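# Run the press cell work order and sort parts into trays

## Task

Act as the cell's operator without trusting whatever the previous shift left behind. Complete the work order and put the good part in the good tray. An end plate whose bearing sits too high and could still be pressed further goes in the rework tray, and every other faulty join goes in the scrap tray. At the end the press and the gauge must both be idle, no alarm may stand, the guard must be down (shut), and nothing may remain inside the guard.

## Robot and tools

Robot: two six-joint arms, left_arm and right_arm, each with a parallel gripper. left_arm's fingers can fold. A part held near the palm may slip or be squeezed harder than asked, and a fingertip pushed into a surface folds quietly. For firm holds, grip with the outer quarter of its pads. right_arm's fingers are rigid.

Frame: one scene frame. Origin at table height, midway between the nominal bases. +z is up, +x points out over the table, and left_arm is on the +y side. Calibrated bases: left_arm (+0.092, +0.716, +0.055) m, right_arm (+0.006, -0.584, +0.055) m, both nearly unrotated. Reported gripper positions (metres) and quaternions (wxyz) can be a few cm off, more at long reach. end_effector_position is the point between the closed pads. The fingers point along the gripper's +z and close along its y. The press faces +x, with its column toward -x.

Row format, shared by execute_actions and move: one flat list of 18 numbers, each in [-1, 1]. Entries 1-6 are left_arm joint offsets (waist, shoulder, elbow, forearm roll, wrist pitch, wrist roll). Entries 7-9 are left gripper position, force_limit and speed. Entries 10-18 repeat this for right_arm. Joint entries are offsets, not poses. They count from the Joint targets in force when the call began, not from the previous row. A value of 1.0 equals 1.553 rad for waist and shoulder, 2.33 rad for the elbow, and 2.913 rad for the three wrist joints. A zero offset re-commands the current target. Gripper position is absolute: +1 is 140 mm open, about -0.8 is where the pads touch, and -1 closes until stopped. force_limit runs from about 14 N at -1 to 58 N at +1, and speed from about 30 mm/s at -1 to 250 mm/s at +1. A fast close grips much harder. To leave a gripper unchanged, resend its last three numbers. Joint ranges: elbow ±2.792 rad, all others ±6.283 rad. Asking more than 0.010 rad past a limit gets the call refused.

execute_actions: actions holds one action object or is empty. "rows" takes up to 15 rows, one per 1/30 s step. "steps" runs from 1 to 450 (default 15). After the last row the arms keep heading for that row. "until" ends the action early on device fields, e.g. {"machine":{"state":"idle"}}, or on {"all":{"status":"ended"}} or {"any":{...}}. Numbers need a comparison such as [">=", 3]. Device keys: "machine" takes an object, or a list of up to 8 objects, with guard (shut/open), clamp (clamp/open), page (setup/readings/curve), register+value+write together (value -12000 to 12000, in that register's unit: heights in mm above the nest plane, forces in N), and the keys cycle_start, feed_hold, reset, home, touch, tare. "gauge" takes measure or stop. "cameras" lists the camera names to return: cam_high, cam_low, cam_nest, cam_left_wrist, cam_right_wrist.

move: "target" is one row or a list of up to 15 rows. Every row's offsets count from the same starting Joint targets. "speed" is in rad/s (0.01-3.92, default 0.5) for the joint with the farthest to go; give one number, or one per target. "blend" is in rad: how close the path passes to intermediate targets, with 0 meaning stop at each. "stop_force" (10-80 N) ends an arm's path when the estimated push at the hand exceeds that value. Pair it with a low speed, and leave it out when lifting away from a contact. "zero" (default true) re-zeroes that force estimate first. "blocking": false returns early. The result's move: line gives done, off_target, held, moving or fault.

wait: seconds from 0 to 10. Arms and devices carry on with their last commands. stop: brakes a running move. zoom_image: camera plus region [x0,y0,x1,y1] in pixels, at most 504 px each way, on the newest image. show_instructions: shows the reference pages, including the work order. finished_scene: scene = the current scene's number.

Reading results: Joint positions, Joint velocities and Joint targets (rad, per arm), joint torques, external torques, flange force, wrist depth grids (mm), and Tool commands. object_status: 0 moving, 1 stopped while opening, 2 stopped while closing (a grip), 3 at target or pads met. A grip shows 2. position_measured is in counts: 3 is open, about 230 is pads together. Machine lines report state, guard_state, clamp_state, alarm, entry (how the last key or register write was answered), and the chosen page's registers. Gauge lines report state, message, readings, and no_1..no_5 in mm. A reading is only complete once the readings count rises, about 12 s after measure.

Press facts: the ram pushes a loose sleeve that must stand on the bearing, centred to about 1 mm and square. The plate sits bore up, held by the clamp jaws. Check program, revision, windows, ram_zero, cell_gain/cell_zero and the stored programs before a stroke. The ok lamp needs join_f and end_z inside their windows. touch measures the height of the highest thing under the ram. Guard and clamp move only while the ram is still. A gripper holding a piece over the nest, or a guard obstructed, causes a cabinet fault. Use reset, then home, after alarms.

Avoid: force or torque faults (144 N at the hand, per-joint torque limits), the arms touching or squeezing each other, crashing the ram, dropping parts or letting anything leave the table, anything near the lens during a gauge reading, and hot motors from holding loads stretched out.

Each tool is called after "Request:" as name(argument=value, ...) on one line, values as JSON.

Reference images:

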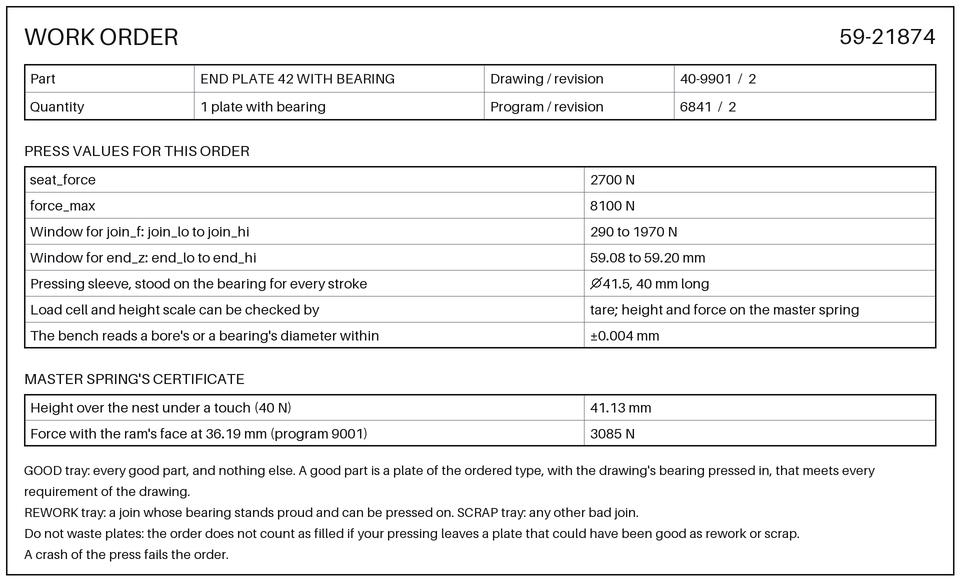

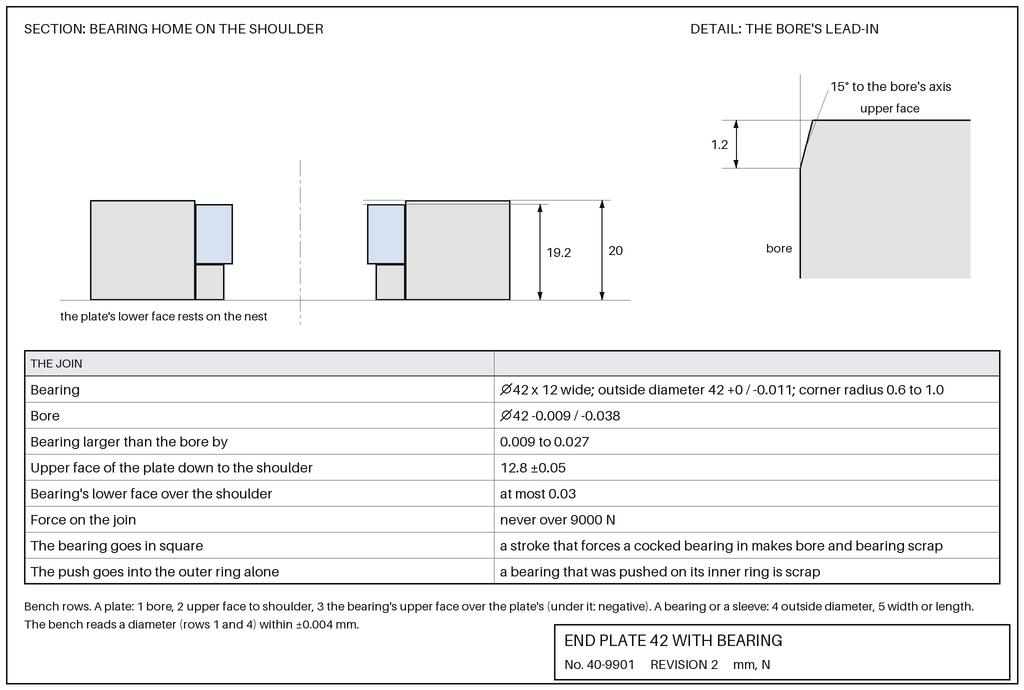

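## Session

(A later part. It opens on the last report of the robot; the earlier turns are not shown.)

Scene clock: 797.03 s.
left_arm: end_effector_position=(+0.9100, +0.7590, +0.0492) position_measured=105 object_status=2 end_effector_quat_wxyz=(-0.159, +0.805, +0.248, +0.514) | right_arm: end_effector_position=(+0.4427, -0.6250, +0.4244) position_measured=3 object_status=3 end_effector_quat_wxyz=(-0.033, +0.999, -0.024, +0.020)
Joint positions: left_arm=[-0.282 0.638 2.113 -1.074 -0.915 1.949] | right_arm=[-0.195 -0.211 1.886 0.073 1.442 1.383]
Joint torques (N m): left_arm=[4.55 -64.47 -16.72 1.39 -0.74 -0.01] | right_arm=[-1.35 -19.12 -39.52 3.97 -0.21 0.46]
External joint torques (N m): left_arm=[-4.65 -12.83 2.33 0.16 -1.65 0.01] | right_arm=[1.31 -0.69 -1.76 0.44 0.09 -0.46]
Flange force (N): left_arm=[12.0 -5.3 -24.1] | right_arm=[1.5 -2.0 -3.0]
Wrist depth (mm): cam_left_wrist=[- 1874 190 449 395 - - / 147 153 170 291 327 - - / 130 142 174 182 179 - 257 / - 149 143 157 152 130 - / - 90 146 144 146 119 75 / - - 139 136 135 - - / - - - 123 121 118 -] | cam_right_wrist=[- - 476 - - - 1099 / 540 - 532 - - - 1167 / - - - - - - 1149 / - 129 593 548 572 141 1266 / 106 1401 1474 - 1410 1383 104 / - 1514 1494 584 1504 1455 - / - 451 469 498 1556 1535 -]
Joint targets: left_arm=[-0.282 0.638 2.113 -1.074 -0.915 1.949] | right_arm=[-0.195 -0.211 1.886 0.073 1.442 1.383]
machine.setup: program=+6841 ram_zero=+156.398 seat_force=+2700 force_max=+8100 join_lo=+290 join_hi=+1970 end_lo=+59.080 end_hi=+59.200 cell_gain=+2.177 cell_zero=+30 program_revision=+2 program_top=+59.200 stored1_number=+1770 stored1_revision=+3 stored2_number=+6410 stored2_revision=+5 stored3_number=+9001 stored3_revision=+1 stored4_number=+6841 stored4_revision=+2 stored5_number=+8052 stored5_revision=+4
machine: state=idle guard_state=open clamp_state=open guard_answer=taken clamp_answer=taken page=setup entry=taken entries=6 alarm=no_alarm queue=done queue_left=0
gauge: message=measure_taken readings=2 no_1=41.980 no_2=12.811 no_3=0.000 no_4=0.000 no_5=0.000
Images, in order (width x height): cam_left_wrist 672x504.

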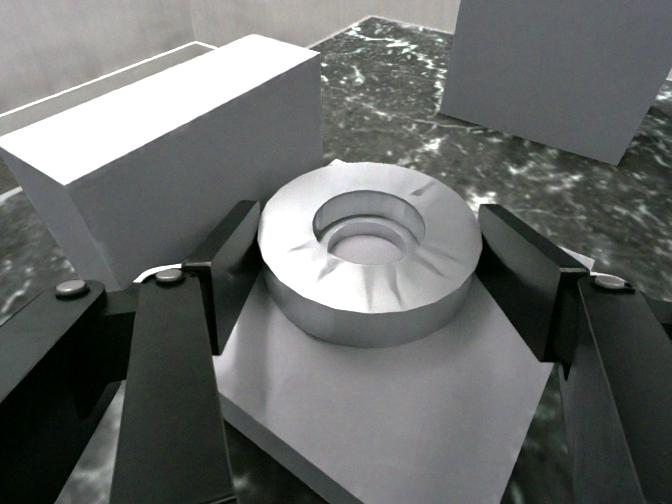

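Request:
move(target=[[0,-0.0636,-0.0005,-0.0264,0.0159,0.0402,-1,0,-1,0,0,0,0,0,0,1,1,1],[-0.0116,-0.3464,0.1232,0.3687,0.1253,-0.1298,-1,0,-1,0,0,0,0,0,0,1,1,1]], speed=[0.2,0.7], blend=[0.03,0])

Request:
move(target=[[-0.0874,0.1034,-0.1182,0.545,-0.1432,-0.2946,-1,0,-1,0,0,0,0,0,0,1,1,1],[-0.2757,0.2659,-0.1855,0.4343,-0.0832,-0.2413,-1,0,-1,0,0,0,0,0,0,1,1,1]], speed=[0.7,0.25], blend=[0.05,0], cameras=["cam_left_wrist","cam_nest"])

Request:
move(target=[0,0.0411,0.0046,-0.0234,-0.0085,0.0338,-1,0,-1,0,0,0,0,0,0,1,1,1], speed=0.02, stop_force=12, cameras=["cam_left_wrist","cam_nest"])

Scene clock: 808.03 s.
left_arm: end_effector_position=(+0.7761, +0.5430, +0.2536) position_measured=105 object_status=2 end_effector_quat_wxyz=(+0.083, +0.819, -0.122, +0.555) | right_arm: end_effector_position=(+0.4427, -0.6250, +0.4244) position_measured=3 object_status=3 end_effector_quat_wxyz=(-0.033, +0.999, -0.024, +0.020)
Joint positions: left_arm=[-0.3 0.1 2.401 -0.001 -0.55 1.571] | right_arm=[-0.195 -0.211 1.886 0.073 1.442 1.383]
Joint torques (N m): left_arm=[0.45 -36.47 -31.27 2.72 -3.52 -0.09] | right_arm=[-1.16 -19.03 -39.56 4.03 -0.21 0.52]
External joint torques (N m): left_arm=[-0.49 -2.25 3.06 -0.09 0.89 0.09] | right_arm=[1.11 -0.75 -1.67 0.37 0.1 -0.53]
Flange force (N): left_arm=[1.1 2.6 -9.2] | right_arm=[1.2 -1.4 -2.9]
Wrist depth (mm): cam_left_wrist=[- 1440 - - - - - / - 1585 - 1699 1776 1952 - / - - 599 183 177 - 642 / - - 143 152 158 140 - / - 90 134 143 144 111 75 / - - 377 360 325 - - / - - 337 338 323 - -] | cam_right_wrist=[- - - - - - 1121 / 553 531 - 522 - - 1173 / 537 537 - - - 501 1205 / - 128 - - - 141 1259 / 106 1437 1418 - 1474 1401 104 / 1556 1525 1556 611 - 1465 - / 1624 456 468 497 1525 1525 -]
Joint targets: left_arm=[-0.300 0.100 2.401 0.000 -0.550 1.571] | right_arm=[-0.195 -0.211 1.886 0.073 1.442 1.383]
machine.setup: program=+6841 ram_zero=+156.398 seat_force=+2700 force_max=+8100 join_lo=+290 join_hi=+1970 end_lo=+59.080 end_hi=+59.200 cell_gain=+2.177 cell_zero=+30 program_revision=+2 program_top=+59.200 stored1_number=+1770 stored1_revision=+3 stored2_number=+6410 stored2_revision=+5 stored3_number=+9001 stored3_revision=+1 stored4_number=+6841 stored4_revision=+2 stored5_number=+8052 stored5_revision=+4
machine: state=idle guard_state=open clamp_state=open guard_answer=taken clamp_answer=taken page=setup entry=taken entries=6 alarm=no_alarm queue=done queue_left=0
gauge: message=measure_taken readings=2 no_1=41.980 no_2=12.811 no_3=0.000 no_4=0.000 no_5=0.000
move: done

Scene clock: 812.07 s.
left_arm: end_effector_position=(+0.5991, +0.0113, +0.1661) position_measured=105 object_status=2 end_effector_quat_wxyz=(+0.380, +0.597, -0.596, +0.380) | right_arm: end_effector_position=(+0.4427, -0.6250, +0.4244) position_measured=3 object_status=3 end_effector_quat_wxyz=(-0.033, +0.999, -0.024, +0.020)
Joint positions: left_arm=[-0.728 0.513 1.968 1.265 -0.792 0.868] | right_arm=[-0.195 -0.211 1.886 0.073 1.442 1.383]
Joint torques (N m): left_arm=[1.28 -78.21 -33.8 -0.64 -2.62 0.01] | right_arm=[-1.08 -18.81 -39.75 4.02 -0.21 0.5]
External joint torques (N m): left_arm=[-1.23 -5.14 2.42 0.26 0.65 -0.01] | right_arm=[1.05 -1.2 -1.72 0.41 0.09 -0.5]
Flange force (N): left_arm=[4.5 9.2 -7.2] | right_arm=[0.5 -1.4 -3.1]
Wrist depth (mm): cam_left_wrist=[- - 727 740 743 - - / - - 566 522 539 318 - / 435 274 281 183 284 285 - / 238 245 143 158 157 140 - / - 90 118 144 171 119 75 / - - 179 158 154 175 - / - - 159 135 141 156 -] | cam_right_wrist=[- 508 503 - 473 - 1110 / - - - - - - 1180 / - - 555 548 548 - 1245 / 560 148 572 - - 140 1273 / 106 - 1484 - 1401 1383 104 / 1567 1556 1556 617 1446 1474 - / 1590 450 472 494 1546 1535 -]
Joint targets: left_arm=[-0.728 0.513 1.968 1.265 -0.792 0.868] | right_arm=[-0.195 -0.211 1.886 0.073 1.442 1.383]
machine.setup: program=+6841 ram_zero=+156.398 seat_force=+2700 force_max=+8100 join_lo=+290 join_hi=+1970 end_lo=+59.080 end_hi=+59.200 cell_gain=+2.177 cell_zero=+30 program_revision=+2 program_top=+59.200 stored1_number=+1770 stored1_revision=+3 stored2_number=+6410 stored2_revision=+5 stored3_number=+9001 stored3_revision=+1 stored4_number=+6841 stored4_revision=+2 stored5_number=+8052 stored5_revision=+4
machine: state=idle guard_state=open clamp_state=open guard_answer=taken clamp_answer=taken page=setup entry=taken entries=6 alarm=no_alarm queue=done queue_left=0
gauge: message=measure_taken readings=2 no_1=41.980 no_2=12.811 no_3=0.000 no_4=0.000 no_5=0.000
move: done
Images, in order (width x height): cam_nest 672x504, cam_left_wrist 672x504.

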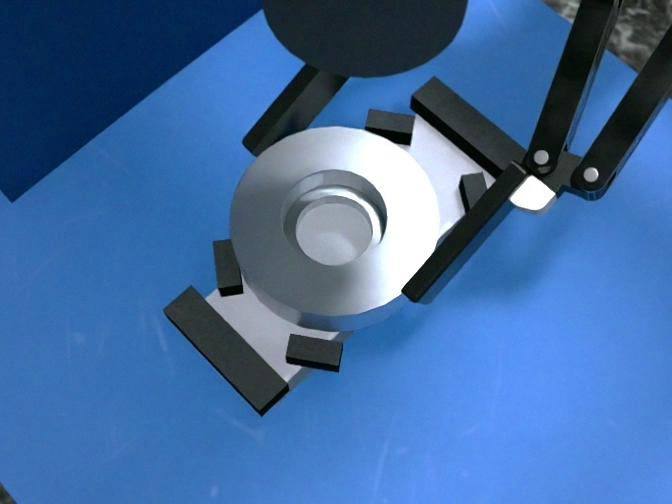

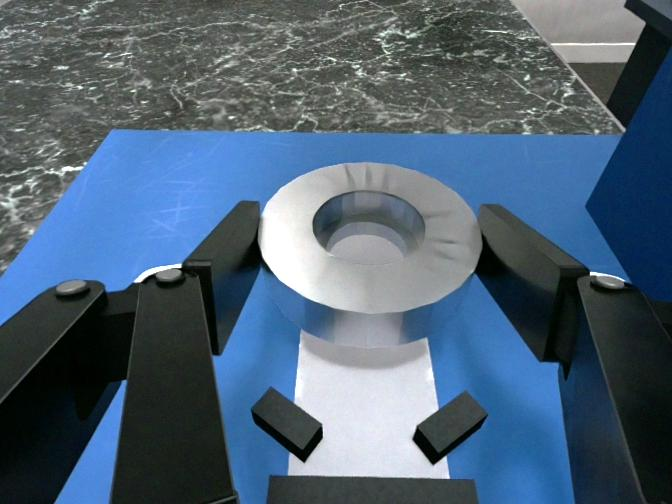

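Scene clock: 813.77 s.
left_arm: end_effector_position=(+0.5991, +0.0111, +0.1560) position_measured=105 object_status=2 end_effector_quat_wxyz=(+0.380, +0.597, -0.596, +0.380) | right_arm: end_effector_position=(+0.4427, -0.6250, +0.4244) position_measured=3 object_status=3 end_effector_quat_wxyz=(-0.033, +0.999, -0.024, +0.020)
Joint positions: left_arm=[-0.728 0.527 1.971 1.249 -0.798 0.89] | right_arm=[-0.195 -0.211 1.886 0.073 1.442 1.383]
Joint torques (N m): left_arm=[-12.54 -67.99 -33 0.83 -1.63 0.21] | right_arm=[-1.44 -18.99 -39.73 3.88 -0.26 0.49]
External joint torques (N m): left_arm=[12.49 -15.77 2.45 -1.15 -0.37 -0.21] | right_arm=[1.41 -0.91 -1.65 0.54 0.14 -0.49]
Flange force (N): left_arm=[6.4 5.7 -33.2] | right_arm=[1.0 -2.2 -2.9]
Wrist depth (mm): cam_left_wrist=[695 - 699 - - - 3578 / 532 530 - - - 542 530 / 259 267 256 180 180 267 231 / 224 223 145 163 157 140 224 / - 90 181 144 151 119 75 / - - 139 148 148 161 - / - - 150 119 125 144 -] | cam_right_wrist=[507 - 519 - - - 1121 / - 520 - - - 505 1186 / 530 519 549 551 - - 1245 / - 138 - - - 140 1266 / 106 1428 1428 - 1410 1288 104 / 1601 1465 1556 560 1535 1446 - / 1590 447 470 499 1567 1525 -]
Joint targets: left_arm=[-0.728 0.527 1.971 1.249 -0.798 0.890] | right_arm=[-0.195 -0.211 1.886 0.073 1.442 1.383]
machine.setup: program=+6841 ram_zero=+156.398 seat_force=+2700 force_max=+8100 join_lo=+290 join_hi=+1970 end_lo=+59.080 end_hi=+59.200 cell_gain=+2.177 cell_zero=+30 program_revision=+2 program_top=+59.200 stored1_number=+1770 stored1_revision=+3 stored2_number=+6410 stored2_revision=+5 stored3_number=+9001 stored3_revision=+1 stored4_number=+6841 stored4_revision=+2 stored5_number=+8052 stored5_revision=+4
machine: state=idle guard_state=open clamp_state=open guard_answer=taken clamp_answer=taken page=setup entry=taken entries=6 alarm=no_alarm queue=done queue_left=0
gauge: message=measure_taken readings=2 no_1=41.980 no_2=12.811 no_3=0.000 no_4=0.000 no_5=0.000
move: contact (left_arm); left_arm: the wrist roll is farthest, 0.076 rad from its target
Images, in order (width x height): cam_nest 672x504, cam_left_wrist 672x504.

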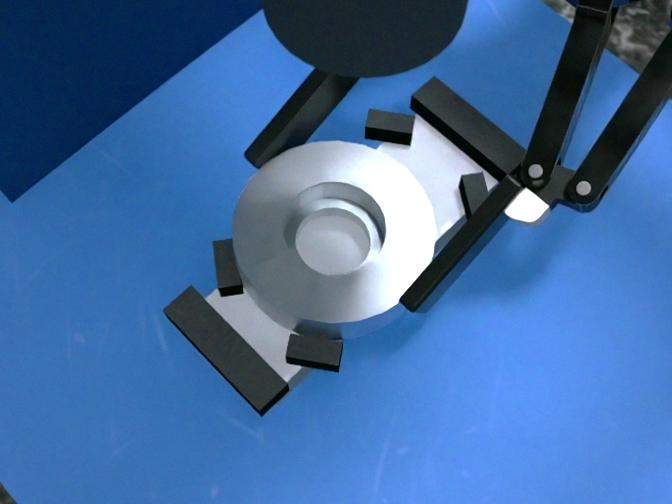

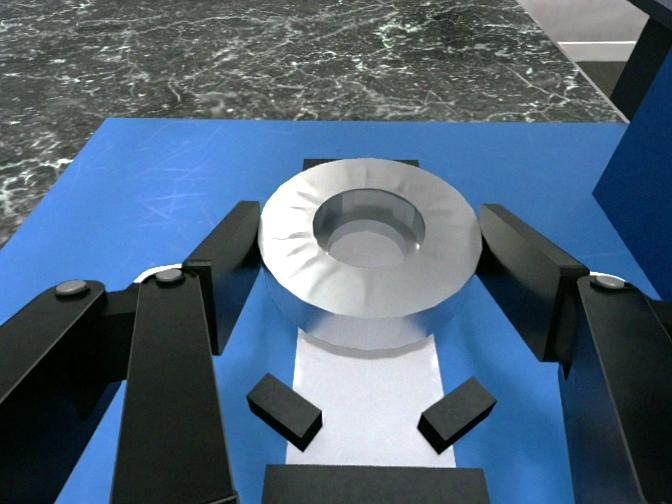

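Request:
move(target=[0.0048,-0.0117,0.0021,0.0067,0.0001,-0.0065,-1,0,-1,0,0,0,0,0,0,1,1,1], speed=0.05)

Request:
move(target=[0,0.0386,0.0044,-0.0218,-0.0055,0.0317,-1,0,-1,0,0,0,0,0,0,1,1,1], speed=0.02, stop_force=12, cameras=["cam_left_wrist","cam_nest"])

Scene clock: 835.13 s.
left_arm: end_effector_position=(+0.5993, +0.0175, +0.1660) position_measured=105 object_status=2 end_effector_quat_wxyz=(+0.380, +0.597, -0.596, +0.380) | right_arm: end_effector_position=(+0.4427, -0.6250, +0.4244) position_measured=3 object_status=3 end_effector_quat_wxyz=(-0.033, +0.999, -0.024, +0.020)
Joint positions: left_arm=[-0.721 0.509 1.976 1.269 -0.798 0.871] | right_arm=[-0.195 -0.211 1.886 0.073 1.442 1.383]
Joint torques (N m): left_arm=[0.08 -77.05 -33.47 -0.53 -2.67 -0.09] | right_arm=[-0.79 -18.99 -39.82 3.97 -0.18 0.5]
External joint torques (N m): left_arm=[-0.2 -5.55 2.18 0.14 0.69 0.09] | right_arm=[0.75 -0.83 -1.46 0.44 0.06 -0.5]
Flange force (N): left_arm=[4.3 8.5 -8.3] | right_arm=[0.7 -0.7 -2.5]
Wrist depth (mm): cam_left_wrist=[- 703 801 - 871 - - / - 554 - - - 551 220 / 281 282 284 182 283 284 270 / 237 244 143 157 157 140 230 / - 90 193 144 149 119 76 / - - 174 157 150 175 - / - - 160 128 140 160 -] | cam_right_wrist=[519 - 526 494 - - 1115 / - - 547 - 512 - 1231 / - - 562 - - 555 1238 / - 128 - - 565 150 1281 / 106 1446 1410 776 1401 1446 104 / 1556 1484 1474 584 1428 1455 - / 1556 454 478 494 1525 1525 -]
Joint targets: left_arm=[-0.721 0.509 1.976 1.269 -0.798 0.871] | right_arm=[-0.195 -0.211 1.886 0.073 1.442 1.383]
machine.setup: program=+6841 ram_zero=+156.398 seat_force=+2700 force_max=+8100 join_lo=+290 join_hi=+1970 end_lo=+59.080 end_hi=+59.200 cell_gain=+2.177 cell_zero=+30 program_revision=+2 program_top=+59.200 stored1_number=+1770 stored1_revision=+3 stored2_number=+6410 stored2_revision=+5 stored3_number=+9001 stored3_revision=+1 stored4_number=+6841 stored4_revision=+2 stored5_number=+8052 stored5_revision=+4
machine: state=idle guard_state=open clamp_state=open guard_answer=taken clamp_answer=taken page=setup entry=taken entries=6 alarm=no_alarm queue=done queue_left=0
gauge: message=measure_taken readings=2 no_1=41.980 no_2=12.811 no_3=0.000 no_4=0.000 no_5=0.000
move: done

Scene clock: 838.37 s.
left_arm: end_effector_position=(+0.6001, +0.0176, +0.1445) position_measured=105 object_status=2 end_effector_quat_wxyz=(+0.379, +0.597, -0.596, +0.380) | right_arm: end_effector_position=(+0.4427, -0.6250, +0.4244) position_measured=3 object_status=3 end_effector_quat_wxyz=(-0.033, +0.999, -0.024, +0.020)
Joint positions: left_arm=[-0.721 0.539 1.981 1.237 -0.806 0.917] | right_arm=[-0.195 -0.211 1.886 0.073 1.442 1.383]
Joint torques (N m): left_arm=[-1.17 -62.67 -30.28 -0.01 3.12 -0.13] | right_arm=[-1.11 -19.15 -39.75 3.91 -0.19 0.54]
External joint torques (N m): left_arm=[1.14 -21.33 0.36 -0.28 -5.14 0.13] | right_arm=[1.06 -0.78 -1.71 0.51 0.07 -0.55]
Flange force (N): left_arm=[16.0 15.7 -29.1] | right_arm=[1.2 -1.3 -2.9]
Wrist depth (mm): cam_left_wrist=[642 656 - - 671 - - / 510 299 294 295 292 534 296 / 248 246 248 181 194 248 240 / 214 208 143 157 157 140 208 / - 90 134 143 147 119 75 / - - 153 132 130 154 - / - - 109 109 111 114 -] | cam_right_wrist=[- - - - - - 1104 / - - 509 - - - 1192 / - - - - - - 1288 / 534 566 569 519 1375 141 1273 / 106 1428 1437 - 1375 1375 104 / 1590 1546 1567 582 1455 1446 - / 1636 451 468 501 1567 1546 -]
Joint targets: left_arm=[-0.721 0.539 1.981 1.237 -0.806 0.917] | right_arm=[-0.195 -0.211 1.886 0.073 1.442 1.383]
machine.setup: program=+6841 ram_zero=+156.398 seat_force=+2700 force_max=+8100 join_lo=+290 join_hi=+1970 end_lo=+59.080 end_hi=+59.200 cell_gain=+2.177 cell_zero=+30 program_revision=+2 program_top=+59.200 stored1_number=+1770 stored1_revision=+3 stored2_number=+6410 stored2_revision=+5 stored3_number=+9001 stored3_revision=+1 stored4_number=+6841 stored4_revision=+2 stored5_number=+8052 stored5_revision=+4
machine: state=idle guard_state=open clamp_state=open guard_answer=taken clamp_answer=taken page=setup entry=taken entries=6 alarm=no_alarm queue=done queue_left=0
gauge: message=measure_taken readings=2 no_1=41.980 no_2=12.811 no_3=0.000 no_4=0.000 no_5=0.000
move: contact (left_arm); left_arm: the wrist roll is farthest, 0.046 rad from its target
Images, in order (width x height): cam_nest 672x504, cam_left_wrist 672x504.

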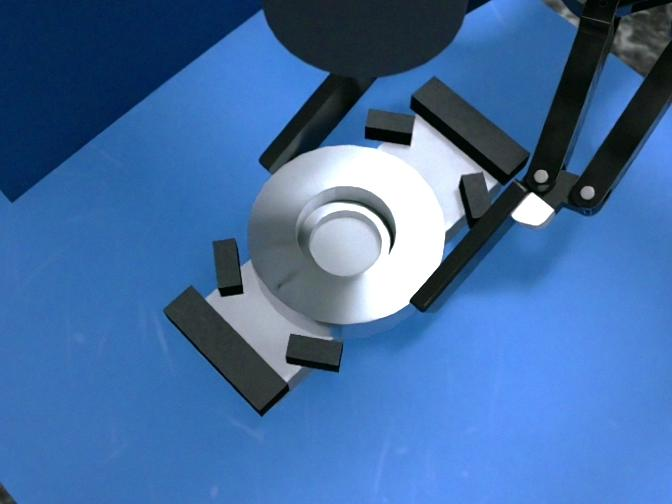

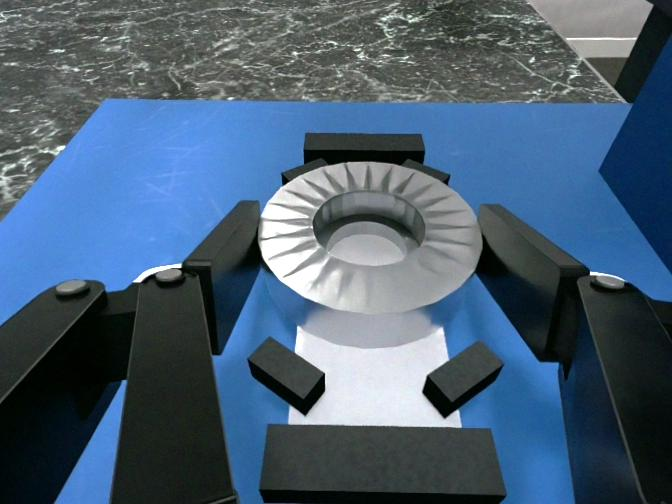

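Request:
execute_actions(actions=[{"rows":[[0,0,0,0,0,0,0.5,0,-1,0,0,0,0,0,0,1,1,1]],"steps":60}])

Request:
move(target=[[0.1837,-0.1793,0.0617,0.1204,-0.0553,-0.0701,0.5,0,-1,0,0,0,0,0,0,1,1,1],[0.434,-0.016,0.0737,0.1741,-0.1237,0.046,0.5,0,-1,0,0,0,0,0,0,1,1,1]], speed=[0.25,0.5], blend=[0.05,0], cameras=["cam_left_wrist","cam_nest"])

Request:
execute_actions(actions=[{"machine":{"clamp":"clamp"},"rows":[[0,0,0,0,0,0,0.1,0,-1,0,0,0,0,0,0,1,1,1]],"steps":70}], cameras=["cam_left_wrist","cam_nest"])

Scene clock: 856.83 s.
left_arm: end_effector_position=(+0.6001, +0.0176, +0.1445) position_measured=66 object_status=3 end_effector_quat_wxyz=(+0.379, +0.597, -0.596, +0.380) | right_arm: end_effector_position=(+0.4427, -0.6250, +0.4244) position_measured=3 object_status=3 end_effector_quat_wxyz=(-0.033, +0.999, -0.024, +0.020)
Joint positions: left_arm=[-0.721 0.539 1.981 1.237 -0.806 0.917] | right_arm=[-0.195 -0.211 1.886 0.073 1.442 1.383]
Joint torques (N m): left_arm=[0.25 -77.22 -31.3 -0.02 -2.1 -0.15] | right_arm=[-1.41 -18.39 -39.75 3.91 -0.2 0.38]
External joint torques (N m): left_arm=[-0.27 -6.86 1.38 -0.26 0.08 0.15] | right_arm=[1.36 -1.52 -1.72 0.52 0.07 -0.38]
Flange force (N): left_arm=[5.6 8.7 -8.8] | right_arm=[0.2 -2.5 -3.0]
Wrist depth (mm): cam_left_wrist=[654 - 630 767 - - - / 528 293 308 293 293 293 300 / 247 255 247 181 189 247 239 / 214 117 152 156 157 144 201 / - 89 178 143 146 169 102 / - 156 153 132 130 156 106 / - - 136 109 111 137 -] | cam_right_wrist=[- - - - - 488 1132 / - 536 - 519 516 516 1186 / - 501 549 540 543 536 1231 / - 127 587 - - 545 1273 / 106 1418 1437 - 1410 1392 104 / 1546 1556 1465 572 1474 1437 - / 1601 456 465 496 1546 1546 -]
Joint targets: left_arm=[-0.721 0.539 1.981 1.237 -0.806 0.917] | right_arm=[-0.195 -0.211 1.886 0.073 1.442 1.383]
machine.setup: program=+6841 ram_zero=+156.398 seat_force=+2700 force_max=+8100 join_lo=+290 join_hi=+1970 end_lo=+59.080 end_hi=+59.200 cell_gain=+2.177 cell_zero=+30 program_revision=+2 program_top=+59.200 stored1_number=+1770 stored1_revision=+3 stored2_number=+6410 stored2_revision=+5 stored3_number=+9001 stored3_revision=+1 stored4_number=+6841 stored4_revision=+2 stored5_number=+8052 stored5_revision=+4
machine: state=idle guard_state=open clamp_state=open guard_answer=taken clamp_answer=taken page=setup entry=taken entries=6 alarm=no_alarm queue=done queue_left=0
gauge: message=measure_taken readings=2 no_1=41.980 no_2=12.811 no_3=0.000 no_4=0.000 no_5=0.000

Scene clock: 859.43 s.
left_arm: end_effector_position=(+0.6533, +0.4247, +0.1103) position_measured=66 object_status=3 end_effector_quat_wxyz=(+0.380, +0.596, -0.596, +0.380) | right_arm: end_effector_position=(+0.4427, -0.6250, +0.4244) position_measured=3 object_status=3 end_effector_quat_wxyz=(-0.033, +0.999, -0.024, +0.020)
Joint positions: left_arm=[-0.046 0.514 2.152 1.744 -1.166 1.051] | right_arm=[-0.195 -0.211 1.886 0.073 1.442 1.383]
Joint torques (N m): left_arm=[0.46 -69.66 -25.13 -1.22 -2.27 -0.17] | right_arm=[-1.39 -19.11 -39.84 3.95 -0.15 0.5]
External joint torques (N m): left_arm=[-0.66 -5.79 1.62 -0.28 0.05 0.17] | right_arm=[1.34 -0.72 -1.52 0.47 0.03 -0.5]
Flange force (N): left_arm=[9.0 8.7 -2.2] | right_arm=[1.2 -2.0 -2.5]
Wrist depth (mm): cam_left_wrist=[- - 336 332 323 343 331 / - 426 358 350 356 342 363 / - - - - - 354 - / 287 117 140 256 302 136 276 / - 89 256 - - 135 102 / - - - - - - - / - - 202 181 192 - -] | cam_right_wrist=[- - - - 494 488 1110 / - - - 520 - 511 1149 / - - - - 527 535 1231 / - 137 - - - 141 1266 / 106 147 1428 - 1358 1367 104 / 1556 1546 1514 579 1401 1446 - / 1590 456 467 499 1546 1578 -]
Joint targets: left_arm=[-0.046 0.514 2.152 1.744 -1.166 1.051] | right_arm=[-0.195 -0.211 1.886 0.073 1.442 1.383]
machine.setup: program=+6841 ram_zero=+156.398 seat_force=+2700 force_max=+8100 join_lo=+290 join_hi=+1970 end_lo=+59.080 end_hi=+59.200 cell_gain=+2.177 cell_zero=+30 program_revision=+2 program_top=+59.200 stored1_number=+1770 stored1_revision=+3 stored2_number=+6410 stored2_revision=+5 stored3_number=+9001 stored3_revision=+1 stored4_number=+6841 stored4_revision=+2 stored5_number=+8052 stored5_revision=+4
machine: state=idle guard_state=open clamp_state=open guard_answer=taken clamp_answer=taken page=setup entry=taken entries=6 alarm=no_alarm queue=done queue_left=0
gauge: message=measure_taken readings=2 no_1=41.980 no_2=12.811 no_3=0.000 no_4=0.000 no_5=0.000
move: done
Images, in order (width x height): cam_nest 672x504, cam_left_wrist 672x504.

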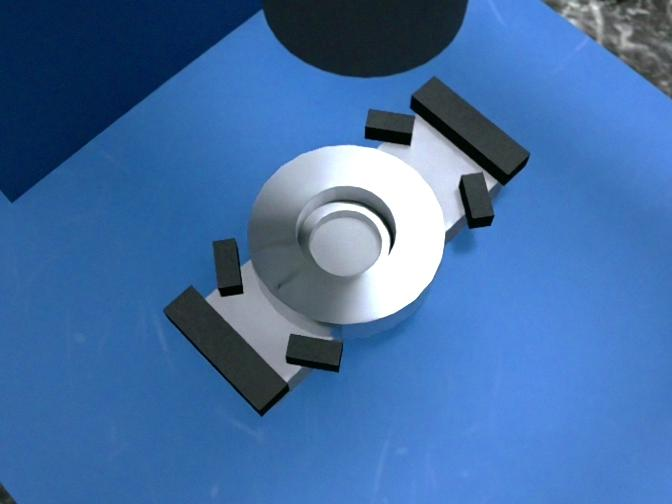

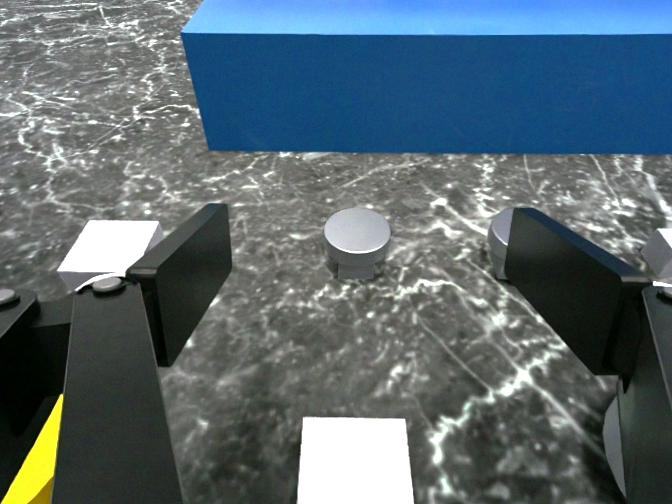

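Scene clock: 861.97 s.
left_arm: end_effector_position=(+0.6533, +0.4248, +0.1103) position_measured=117 object_status=3 end_effector_quat_wxyz=(+0.380, +0.596, -0.596, +0.380) | right_arm: end_effector_position=(+0.4427, -0.6250, +0.4244) position_measured=3 object_status=3 end_effector_quat_wxyz=(-0.033, +0.999, -0.024, +0.020)
Joint positions: left_arm=[-0.046 0.514 2.152 1.744 -1.166 1.051] | right_arm=[-0.195 -0.211 1.886 0.073 1.442 1.383]
Joint torques (N m): left_arm=[0.19 -69.52 -25.13 -1.29 -2.31 -0.08] | right_arm=[-1.09 -18.93 -39.68 3.94 -0.16 0.53]
External joint torques (N m): left_arm=[-0.27 -6 1.43 -0.24 0.08 0.08] | right_arm=[1.04 -0.82 -1.54 0.46 0.05 -0.53]
Flange force (N): left_arm=[9.3 8.3 -3.2] | right_arm=[0.9 -1.3 -2.6]
Wrist depth (mm): cam_left_wrist=[570 - 335 330 338 330 330 / 438 - 359 357 361 353 346 / 370 - 337 357 - 368 353 / 268 276 133 260 - 136 293 / - 91 244 - - 105 76 / - - - - - - - / - - 205 184 197 - -] | cam_right_wrist=[507 - - 489 - - 1115 / - 547 - 486 512 - 1149 / - 541 - - 529 - 1211 / - 128 - - - 150 1252 / 106 1418 1350 - 1375 1383 104 / 1514 1525 1514 601 - 1455 - / 1590 456 468 493 1546 1525 -]
Joint targets: left_arm=[-0.046 0.514 2.152 1.744 -1.166 1.051] | right_arm=[-0.195 -0.211 1.886 0.073 1.442 1.383]
machine.setup: program=+6841 ram_zero=+156.398 seat_force=+2700 force_max=+8100 join_lo=+290 join_hi=+1970 end_lo=+59.080 end_hi=+59.200 cell_gain=+2.177 cell_zero=+30 program_revision=+2 program_top=+59.200 stored1_number=+1770 stored1_revision=+3 stored2_number=+6410 stored2_revision=+5 stored3_number=+9001 stored3_revision=+1 stored4_number=+6841 stored4_revision=+2 stored5_number=+8052 stored5_revision=+4
machine: state=idle guard_state=open clamp_state=clamped guard_answer=taken clamp_answer=taken page=setup entry=taken entries=6 alarm=no_alarm queue=done queue_left=0
gauge: message=measure_taken readings=2 no_1=41.980 no_2=12.811 no_3=0.000 no_4=0.000 no_5=0.000
Images, in order (width x height): cam_nest 672x504, cam_left_wrist 672x504.

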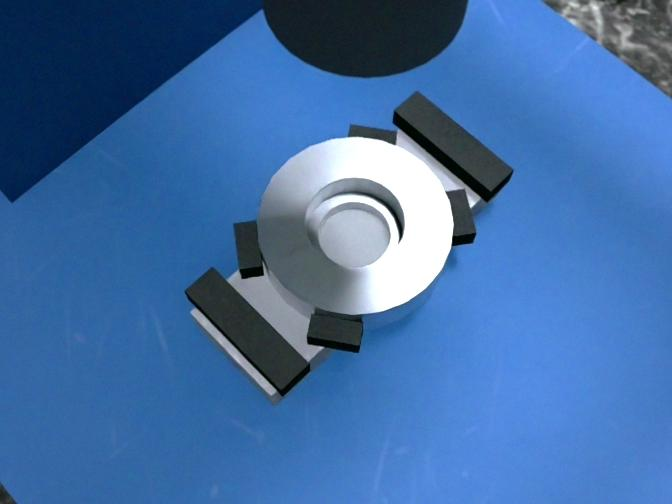

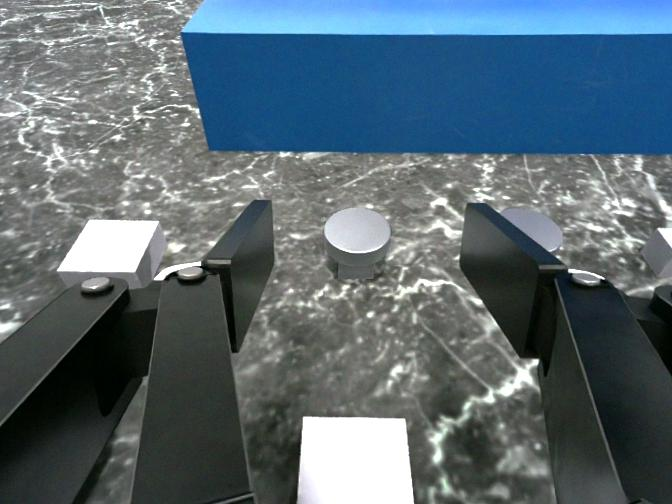

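Request:
move(target=[-0.0936,0.0741,-0.0032,-0.0621,0.0234,0.0386,0.1,0,-1,0,0,0,0,0,0,1,1,1], speed=0.15, cameras=["cam_left_wrist","cam_low"])

Scene clock: 878.20 s.
left_arm: end_effector_position=(+0.6540, +0.3424, +0.0471) position_measured=117 object_status=3 end_effector_quat_wxyz=(+0.380, +0.596, -0.596, +0.380) | right_arm: end_effector_position=(+0.4427, -0.6250, +0.4244) position_measured=3 object_status=3 end_effector_quat_wxyz=(-0.033, +0.999, -0.024, +0.020)
Joint positions: left_arm=[-0.192 0.629 2.145 1.563 -1.098 1.164] | right_arm=[-0.195 -0.211 1.886 0.073 1.442 1.383]
Joint torques (N m): left_arm=[0.78 -75.81 -21.61 -0.7 -2.38 -0.16] | right_arm=[-1.35 -19.27 -39.8 3.96 -0.16 0.49]
External joint torques (N m): left_arm=[-0.9 -6.28 1.61 -0.19 0.02 0.16] | right_arm=[1.33 -0.68 -1.46 0.44 0.05 -0.49]
Flange force (N): left_arm=[10.2 8.1 -3.8] | right_arm=[1.2 -2.0 -2.4]
Wrist depth (mm): cam_left_wrist=[- 242 242 242 240 240 239 / - 258 273 269 270 269 269 / 257 - 253 251 243 - - / 188 - 132 165 160 118 164 / - 91 - 154 - 105 76 / - - - - - - - / - - - - - 139 -] | cam_right_wrist=[- 491 507 496 - - 1078 / 540 - - 505 513 - 1173 / - - - - - - 1161 / - 148 569 572 - 149 1273 / 106 129 1401 - 1392 1383 104 / 1514 1546 1535 573 1437 1428 - / 1685 452 466 497 1535 1504 -]
Joint targets: left_arm=[-0.192 0.629 2.145 1.563 -1.098 1.164] | right_arm=[-0.195 -0.211 1.886 0.073 1.442 1.383]
machine.setup: program=+6841 ram_zero=+156.398 seat_force=+2700 force_max=+8100 join_lo=+290 join_hi=+1970 end_lo=+59.080 end_hi=+59.200 cell_gain=+2.177 cell_zero=+30 program_revision=+2 program_top=+59.200 stored1_number=+1770 stored1_revision=+3 stored2_number=+6410 stored2_revision=+5 stored3_number=+9001 stored3_revision=+1 stored4_number=+6841 stored4_revision=+2 stored5_number=+8052 stored5_revision=+4
machine: state=idle guard_state=open clamp_state=clamped guard_answer=taken clamp_answer=taken page=setup entry=taken entries=6 alarm=no_alarm queue=done queue_left=0
gauge: message=measure_taken readings=2 no_1=41.980 no_2=12.811 no_3=0.000 no_4=0.000 no_5=0.000
move: done
Images, in order (width x height): cam_low 672x504, cam_left_wrist 672x504.

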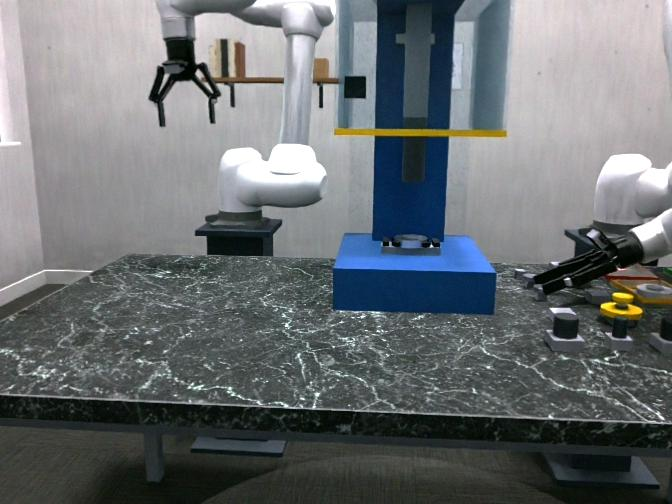

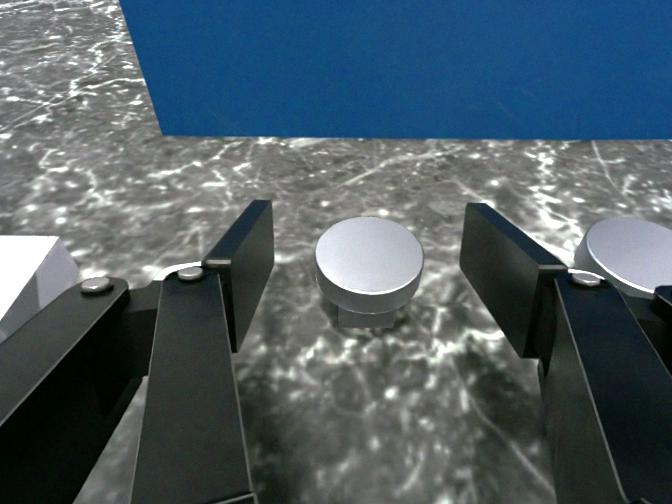

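Request:
zoom_image(camera="cam_left_wrist", region=[220, 180, 540, 400])

Request:
zoom_image(camera="cam_low", region=[500, 220, 672, 350])

Scaled by 1.575 from the camera's 672x504 image, which has a finer 960x720 frame.

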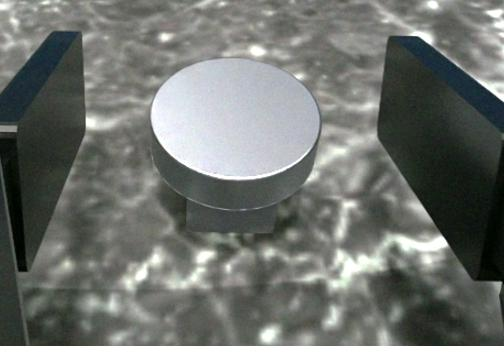

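Scaled by 2.930 from the camera's 672x504 image, which has a finer 960x720 frame.

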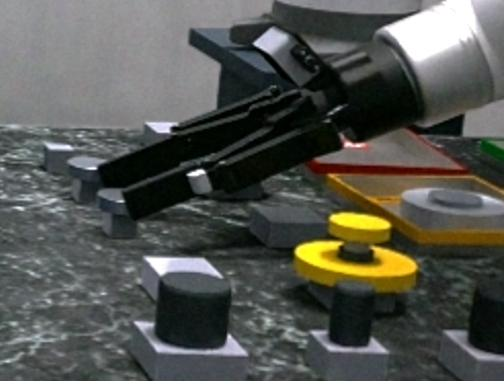

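Request:
execute_actions(actions=[{"rows":[[0,0,0,0,0,0,-1,-0.5,-1,0,0,0,0,0,0,1,1,1]],"steps":75}], cameras=["cam_left_wrist"])

Request:
zoom_image(camera="cam_left_wrist", region=[220, 160, 540, 380])

Scene clock: 908.47 s.
left_arm: end_effector_position=(+0.6539, +0.3424, +0.0471) position_measured=168 object_status=2 end_effector_quat_wxyz=(+0.380, +0.596, -0.596, +0.380) | right_arm: end_effector_position=(+0.4427, -0.6250, +0.4244) position_measured=3 object_status=3 end_effector_quat_wxyz=(-0.033, +0.999, -0.024, +0.020)
Joint positions: left_arm=[-0.192 0.629 2.145 1.563 -1.098 1.164] | right_arm=[-0.195 -0.211 1.886 0.073 1.442 1.383]
Joint torques (N m): left_arm=[-0.95 -73.85 -21.39 -0.56 -1.81 -0.09] | right_arm=[-1.59 -18.8 -39.71 3.9 -0.18 0.5]
External joint torques (N m): left_arm=[0.92 -8.17 1.51 -0.33 -0.56 0.09] | right_arm=[1.52 -1 -1.66 0.52 0.06 -0.5]
Flange force (N): left_arm=[11.9 8.6 -8.3] | right_arm=[1.0 -2.5 -2.8]
Wrist depth (mm): cam_left_wrist=[407 249 242 247 240 240 239 / 328 315 264 271 264 268 268 / - - 243 242 266 248 - / - - 219 159 147 219 164 / - - - 172 151 91 93 / - 76 - 165 - - 76 / - 69 - 142 - - -] | cam_right_wrist=[494 525 - 489 - - 1121 / 539 - 524 526 - - 1192 / 558 - - - - - 1259 / 575 137 - - - 140 1231 / 106 1446 1428 - 1428 1392 104 / 1535 1514 1494 562 1455 1474 - / - 455 468 497 1465 1546 -]
Joint targets: left_arm=[-0.192 0.629 2.145 1.563 -1.098 1.164] | right_arm=[-0.195 -0.211 1.886 0.073 1.442 1.383]
machine.setup: program=+6841 ram_zero=+156.398 seat_force=+2700 force_max=+8100 join_lo=+290 join_hi=+1970 end_lo=+59.080 end_hi=+59.200 cell_gain=+2.177 cell_zero=+30 program_revision=+2 program_top=+59.200 stored1_number=+1770 stored1_revision=+3 stored2_number=+6410 stored2_revision=+5 stored3_number=+9001 stored3_revision=+1 stored4_number=+6841 stored4_revision=+2 stored5_number=+8052 stored5_revision=+4
machine: state=idle guard_state=open clamp_state=clamped guard_answer=taken clamp_answer=taken page=setup entry=taken entries=6 alarm=no_alarm queue=done queue_left=0
gauge: message=measure_taken readings=2 no_1=41.980 no_2=12.811 no_3=0.000 no_4=0.000 no_5=0.000
Images, in order (width x height): cam_left_wrist 672x504.

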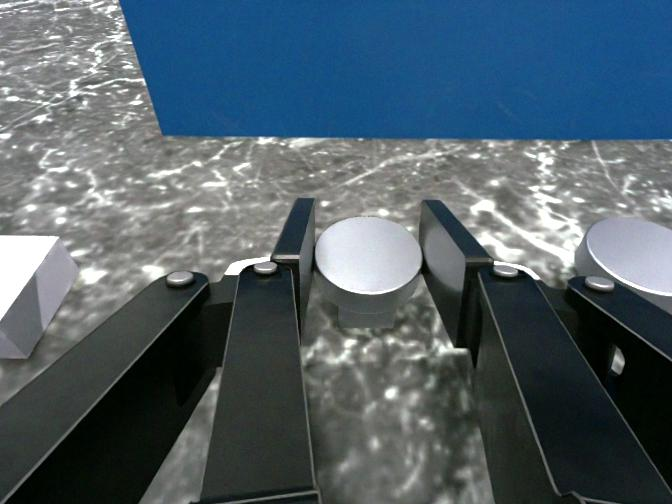

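Scaled by 1.575 from the camera's 672x504 image, which has a finer 960x720 frame.

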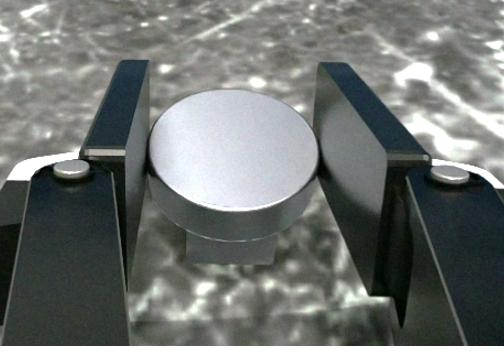

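Request:
move(target=[[0.0936,-0.0741,0.0032,0.0621,-0.0234,-0.0386,-1,-0.5,-1,0,0,0,0,0,0,1,1,1],[-0.0693,-0.3407,0.1093,-0.5367,0.1882,0.1399,-1,-0.5,-1,0,0,0,0,0,0,1,1,1]], speed=[0.2,0.7], blend=[0.05,0], cameras=["cam_left_wrist"])

Request:
move(target=[[0.0118,0.2828,-0.1237,-0.395,-0.1094,0.17,-1,-0.5,-1,0,0,0,0,0,0,1,1,1],[0.0118,0.3261,-0.1223,-0.3761,-0.1203,0.1414,-1,-0.5,-1,0,0,0,0,0,0,1,1,1]], speed=[0.6,0.15], blend=[0.03,0])

Request:
move(target=[0,0.0381,-0.0009,0.0133,-0.0093,-0.0218,-1,-0.5,-1,0,0,0,0,0,0,1,1,1], speed=0.025, stop_force=10, cameras=["cam_left_wrist"])

Scene clock: 924.57 s.
left_arm: end_effector_position=(+0.7766, +0.5431, +0.2542) position_measured=168 object_status=2 end_effector_quat_wxyz=(+0.083, +0.818, -0.122, +0.555) | right_arm: end_effector_position=(+0.4427, -0.6250, +0.4244) position_measured=3 object_status=3 end_effector_quat_wxyz=(-0.033, +0.999, -0.024, +0.020)
Joint positions: left_arm=[-0.299 0.1 2.4 0 -0.55 1.571] | right_arm=[-0.195 -0.211 1.886 0.073 1.442 1.383]
Joint torques (N m): left_arm=[0.48 -35.4 -30.47 2.63 -2.94 -0.1] | right_arm=[-0.8 -18.97 -39.74 3.96 -0.19 0.45]
External joint torques (N m): left_arm=[-0.61 -3.09 2.13 0.01 0.29 0.1] | right_arm=[0.78 -0.89 -1.52 0.45 0.07 -0.46]
Flange force (N): left_arm=[1.8 2.4 -9.3] | right_arm=[0.7 -0.8 -2.7]
Wrist depth (mm): cam_left_wrist=[425 1270 1389 1504 1618 1564 - / - - 1652 1585 1860 2001 1675 / 443 - - - - 635 610 / 457 - - 158 147 456 522 / - - - 157 115 91 92 / - 76 - 373 - - 76 / - 69 - 337 328 - -] | cam_right_wrist=[- - - - 482 - 1138 / - - - - - - 1161 / 559 567 - - 530 531 1205 / - 137 - - - 149 1288 / 106 1455 1401 - 1401 1367 104 / 106 1525 1504 566 1590 1437 - / - 450 468 497 1590 1525 -]
Joint targets: left_arm=[-0.299 0.100 2.400 0.000 -0.550 1.571] | right_arm=[-0.195 -0.211 1.886 0.073 1.442 1.383]
machine.setup: program=+6841 ram_zero=+156.398 seat_force=+2700 force_max=+8100 join_lo=+290 join_hi=+1970 end_lo=+59.080 end_hi=+59.200 cell_gain=+2.177 cell_zero=+30 program_revision=+2 program_top=+59.200 stored1_number=+1770 stored1_revision=+3 stored2_number=+6410 stored2_revision=+5 stored3_number=+9001 stored3_revision=+1 stored4_number=+6841 stored4_revision=+2 stored5_number=+8052 stored5_revision=+4
machine: state=idle guard_state=open clamp_state=clamped guard_answer=taken clamp_answer=taken page=setup entry=taken entries=6 alarm=no_alarm queue=done queue_left=0
gauge: message=measure_taken readings=2 no_1=41.980 no_2=12.811 no_3=0.000 no_4=0.000 no_5=0.000
move: done
Images, in order (width x height): cam_left_wrist 672x504.

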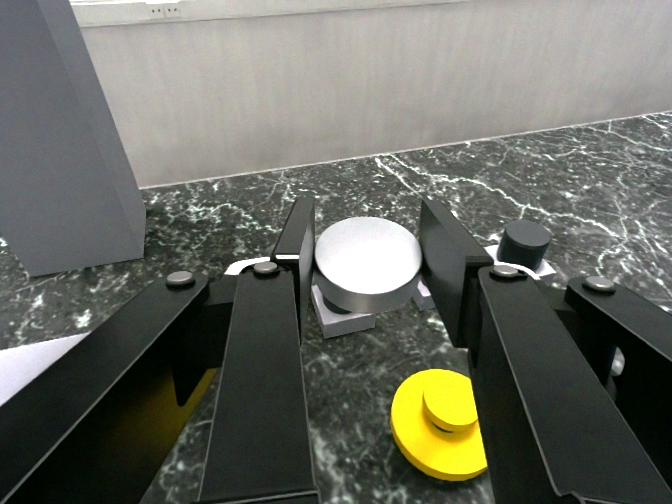

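Scene clock: 927.47 s.
left_arm: end_effector_position=(+0.9096, +0.7596, +0.0672) position_measured=168 object_status=2 end_effector_quat_wxyz=(-0.159, +0.805, +0.248, +0.514) | right_arm: end_effector_position=(+0.4427, -0.6250, +0.4244) position_measured=3 object_status=3 end_effector_quat_wxyz=(-0.033, +0.999, -0.024, +0.020)
Joint positions: left_arm=[-0.281 0.606 2.115 -1.096 -0.901 1.983] | right_arm=[-0.195 -0.211 1.886 0.073 1.442 1.383]
Joint torques (N m): left_arm=[-0.17 -70.88 -17.59 1.79 -2.72 -0.09] | right_arm=[-1.04 -19.03 -39.94 3.92 -0.14 0.47]
External joint torques (N m): left_arm=[0.1 -4.89 1.91 -0.16 0.34 0.09] | right_arm=[1 -0.9 -1.46 0.5 0.02 -0.47]
Flange force (N): left_arm=[6.2 -5.2 -8.2] | right_arm=[0.7 -1.3 -2.4]
Wrist depth (mm): cam_left_wrist=[- - 1845 1618 - - 233 / 1845 1889 186 213 352 - - / 153 158 180 227 290 - 270 / 162 152 177 159 147 239 237 / - - - 171 167 91 93 / - 76 - 155 154 - 76 / - 69 - 139 135 - -] | cam_right_wrist=[513 - - 504 - - 1126 / 493 530 - - - - 1161 / - - 541 - 555 548 1225 / 525 128 563 - 556 149 1252 / 106 1367 1465 - 1418 1367 104 / 1556 1535 1484 575 1428 1494 - / 1636 458 479 498 1590 1567 -]
Joint targets: left_arm=[-0.281 0.606 2.115 -1.096 -0.901 1.983] | right_arm=[-0.195 -0.211 1.886 0.073 1.442 1.383]
machine.setup: program=+6841 ram_zero=+156.398 seat_force=+2700 force_max=+8100 join_lo=+290 join_hi=+1970 end_lo=+59.080 end_hi=+59.200 cell_gain=+2.177 cell_zero=+30 program_revision=+2 program_top=+59.200 stored1_number=+1770 stored1_revision=+3 stored2_number=+6410 stored2_revision=+5 stored3_number=+9001 stored3_revision=+1 stored4_number=+6841 stored4_revision=+2 stored5_number=+8052 stored5_revision=+4
machine: state=idle guard_state=open clamp_state=clamped guard_answer=taken clamp_answer=taken page=setup entry=taken entries=6 alarm=no_alarm queue=done queue_left=0
gauge: message=measure_taken readings=2 no_1=41.980 no_2=12.811 no_3=0.000 no_4=0.000 no_5=0.000
move: done

Scene clock: 929.70 s.
left_arm: end_effector_position=(+0.9098, +0.7597, +0.0494) position_measured=168 object_status=2 end_effector_quat_wxyz=(-0.159, +0.805, +0.248, +0.514) | right_arm: end_effector_position=(+0.4427, -0.6250, +0.4244) position_measured=3 object_status=3 end_effector_quat_wxyz=(-0.033, +0.999, -0.024, +0.020)
Joint positions: left_arm=[-0.281 0.638 2.113 -1.075 -0.915 1.95] | right_arm=[-0.195 -0.211 1.886 0.073 1.442 1.383]
Joint torques (N m): left_arm=[-1.04 -64.22 -14.48 1.55 0.8 -0.11] | right_arm=[-1.26 -19.22 -39.48 3.99 -0.11 0.45]
External joint torques (N m): left_arm=[0.98 -12.88 0.11 0 -3.2 0.11] | right_arm=[1.22 -0.65 -1.85 0.42 0 -0.45]
Flange force (N): left_arm=[14.9 -8.1 -15.6] | right_arm=[1.7 -1.8 -2.9]
Wrist depth (mm): cam_left_wrist=[1534 1817 181 451 414 - - / 1607 154 171 212 317 - - / - 143 180 213 270 - 248 / 160 151 180 159 147 180 232 / - - - 151 150 91 91 / - 76 - 136 135 - 76 / - 69 - 121 121 - -] | cam_right_wrist=[- - 498 - - - 1126 / - - - - 500 513 1192 / - - - - 537 - 1231 / - 128 - - - 141 1342 / 106 1446 1465 - 1392 1375 104 / 1556 1546 1567 588 1494 1465 - / - 452 468 496 565 - -]
Joint targets: left_arm=[-0.281 0.638 2.113 -1.075 -0.915 1.950] | right_arm=[-0.195 -0.211 1.886 0.073 1.442 1.383]
machine.setup: program=+6841 ram_zero=+156.398 seat_force=+2700 force_max=+8100 join_lo=+290 join_hi=+1970 end_lo=+59.080 end_hi=+59.200 cell_gain=+2.177 cell_zero=+30 program_revision=+2 program_top=+59.200 stored1_number=+1770 stored1_revision=+3 stored2_number=+6410 stored2_revision=+5 stored3_number=+9001 stored3_revision=+1 stored4_number=+6841 stored4_revision=+2 stored5_number=+8052 stored5_revision=+4
machine: state=idle guard_state=open clamp_state=clamped guard_answer=taken clamp_answer=taken page=setup entry=taken entries=6 alarm=no_alarm queue=done queue_left=0
gauge: message=measure_taken readings=2 no_1=41.980 no_2=12.811 no_3=0.000 no_4=0.000 no_5=0.000
move: contact (left_arm); left_arm: the wrist roll is farthest, 0.030 rad from its target
Images, in order (width x height): cam_left_wrist 672x504.

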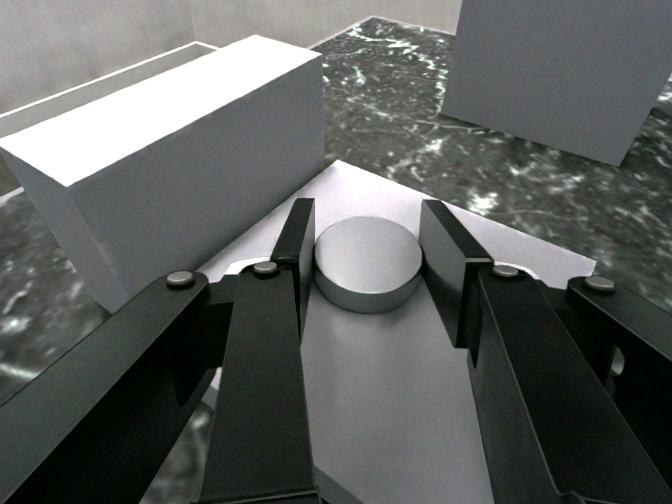

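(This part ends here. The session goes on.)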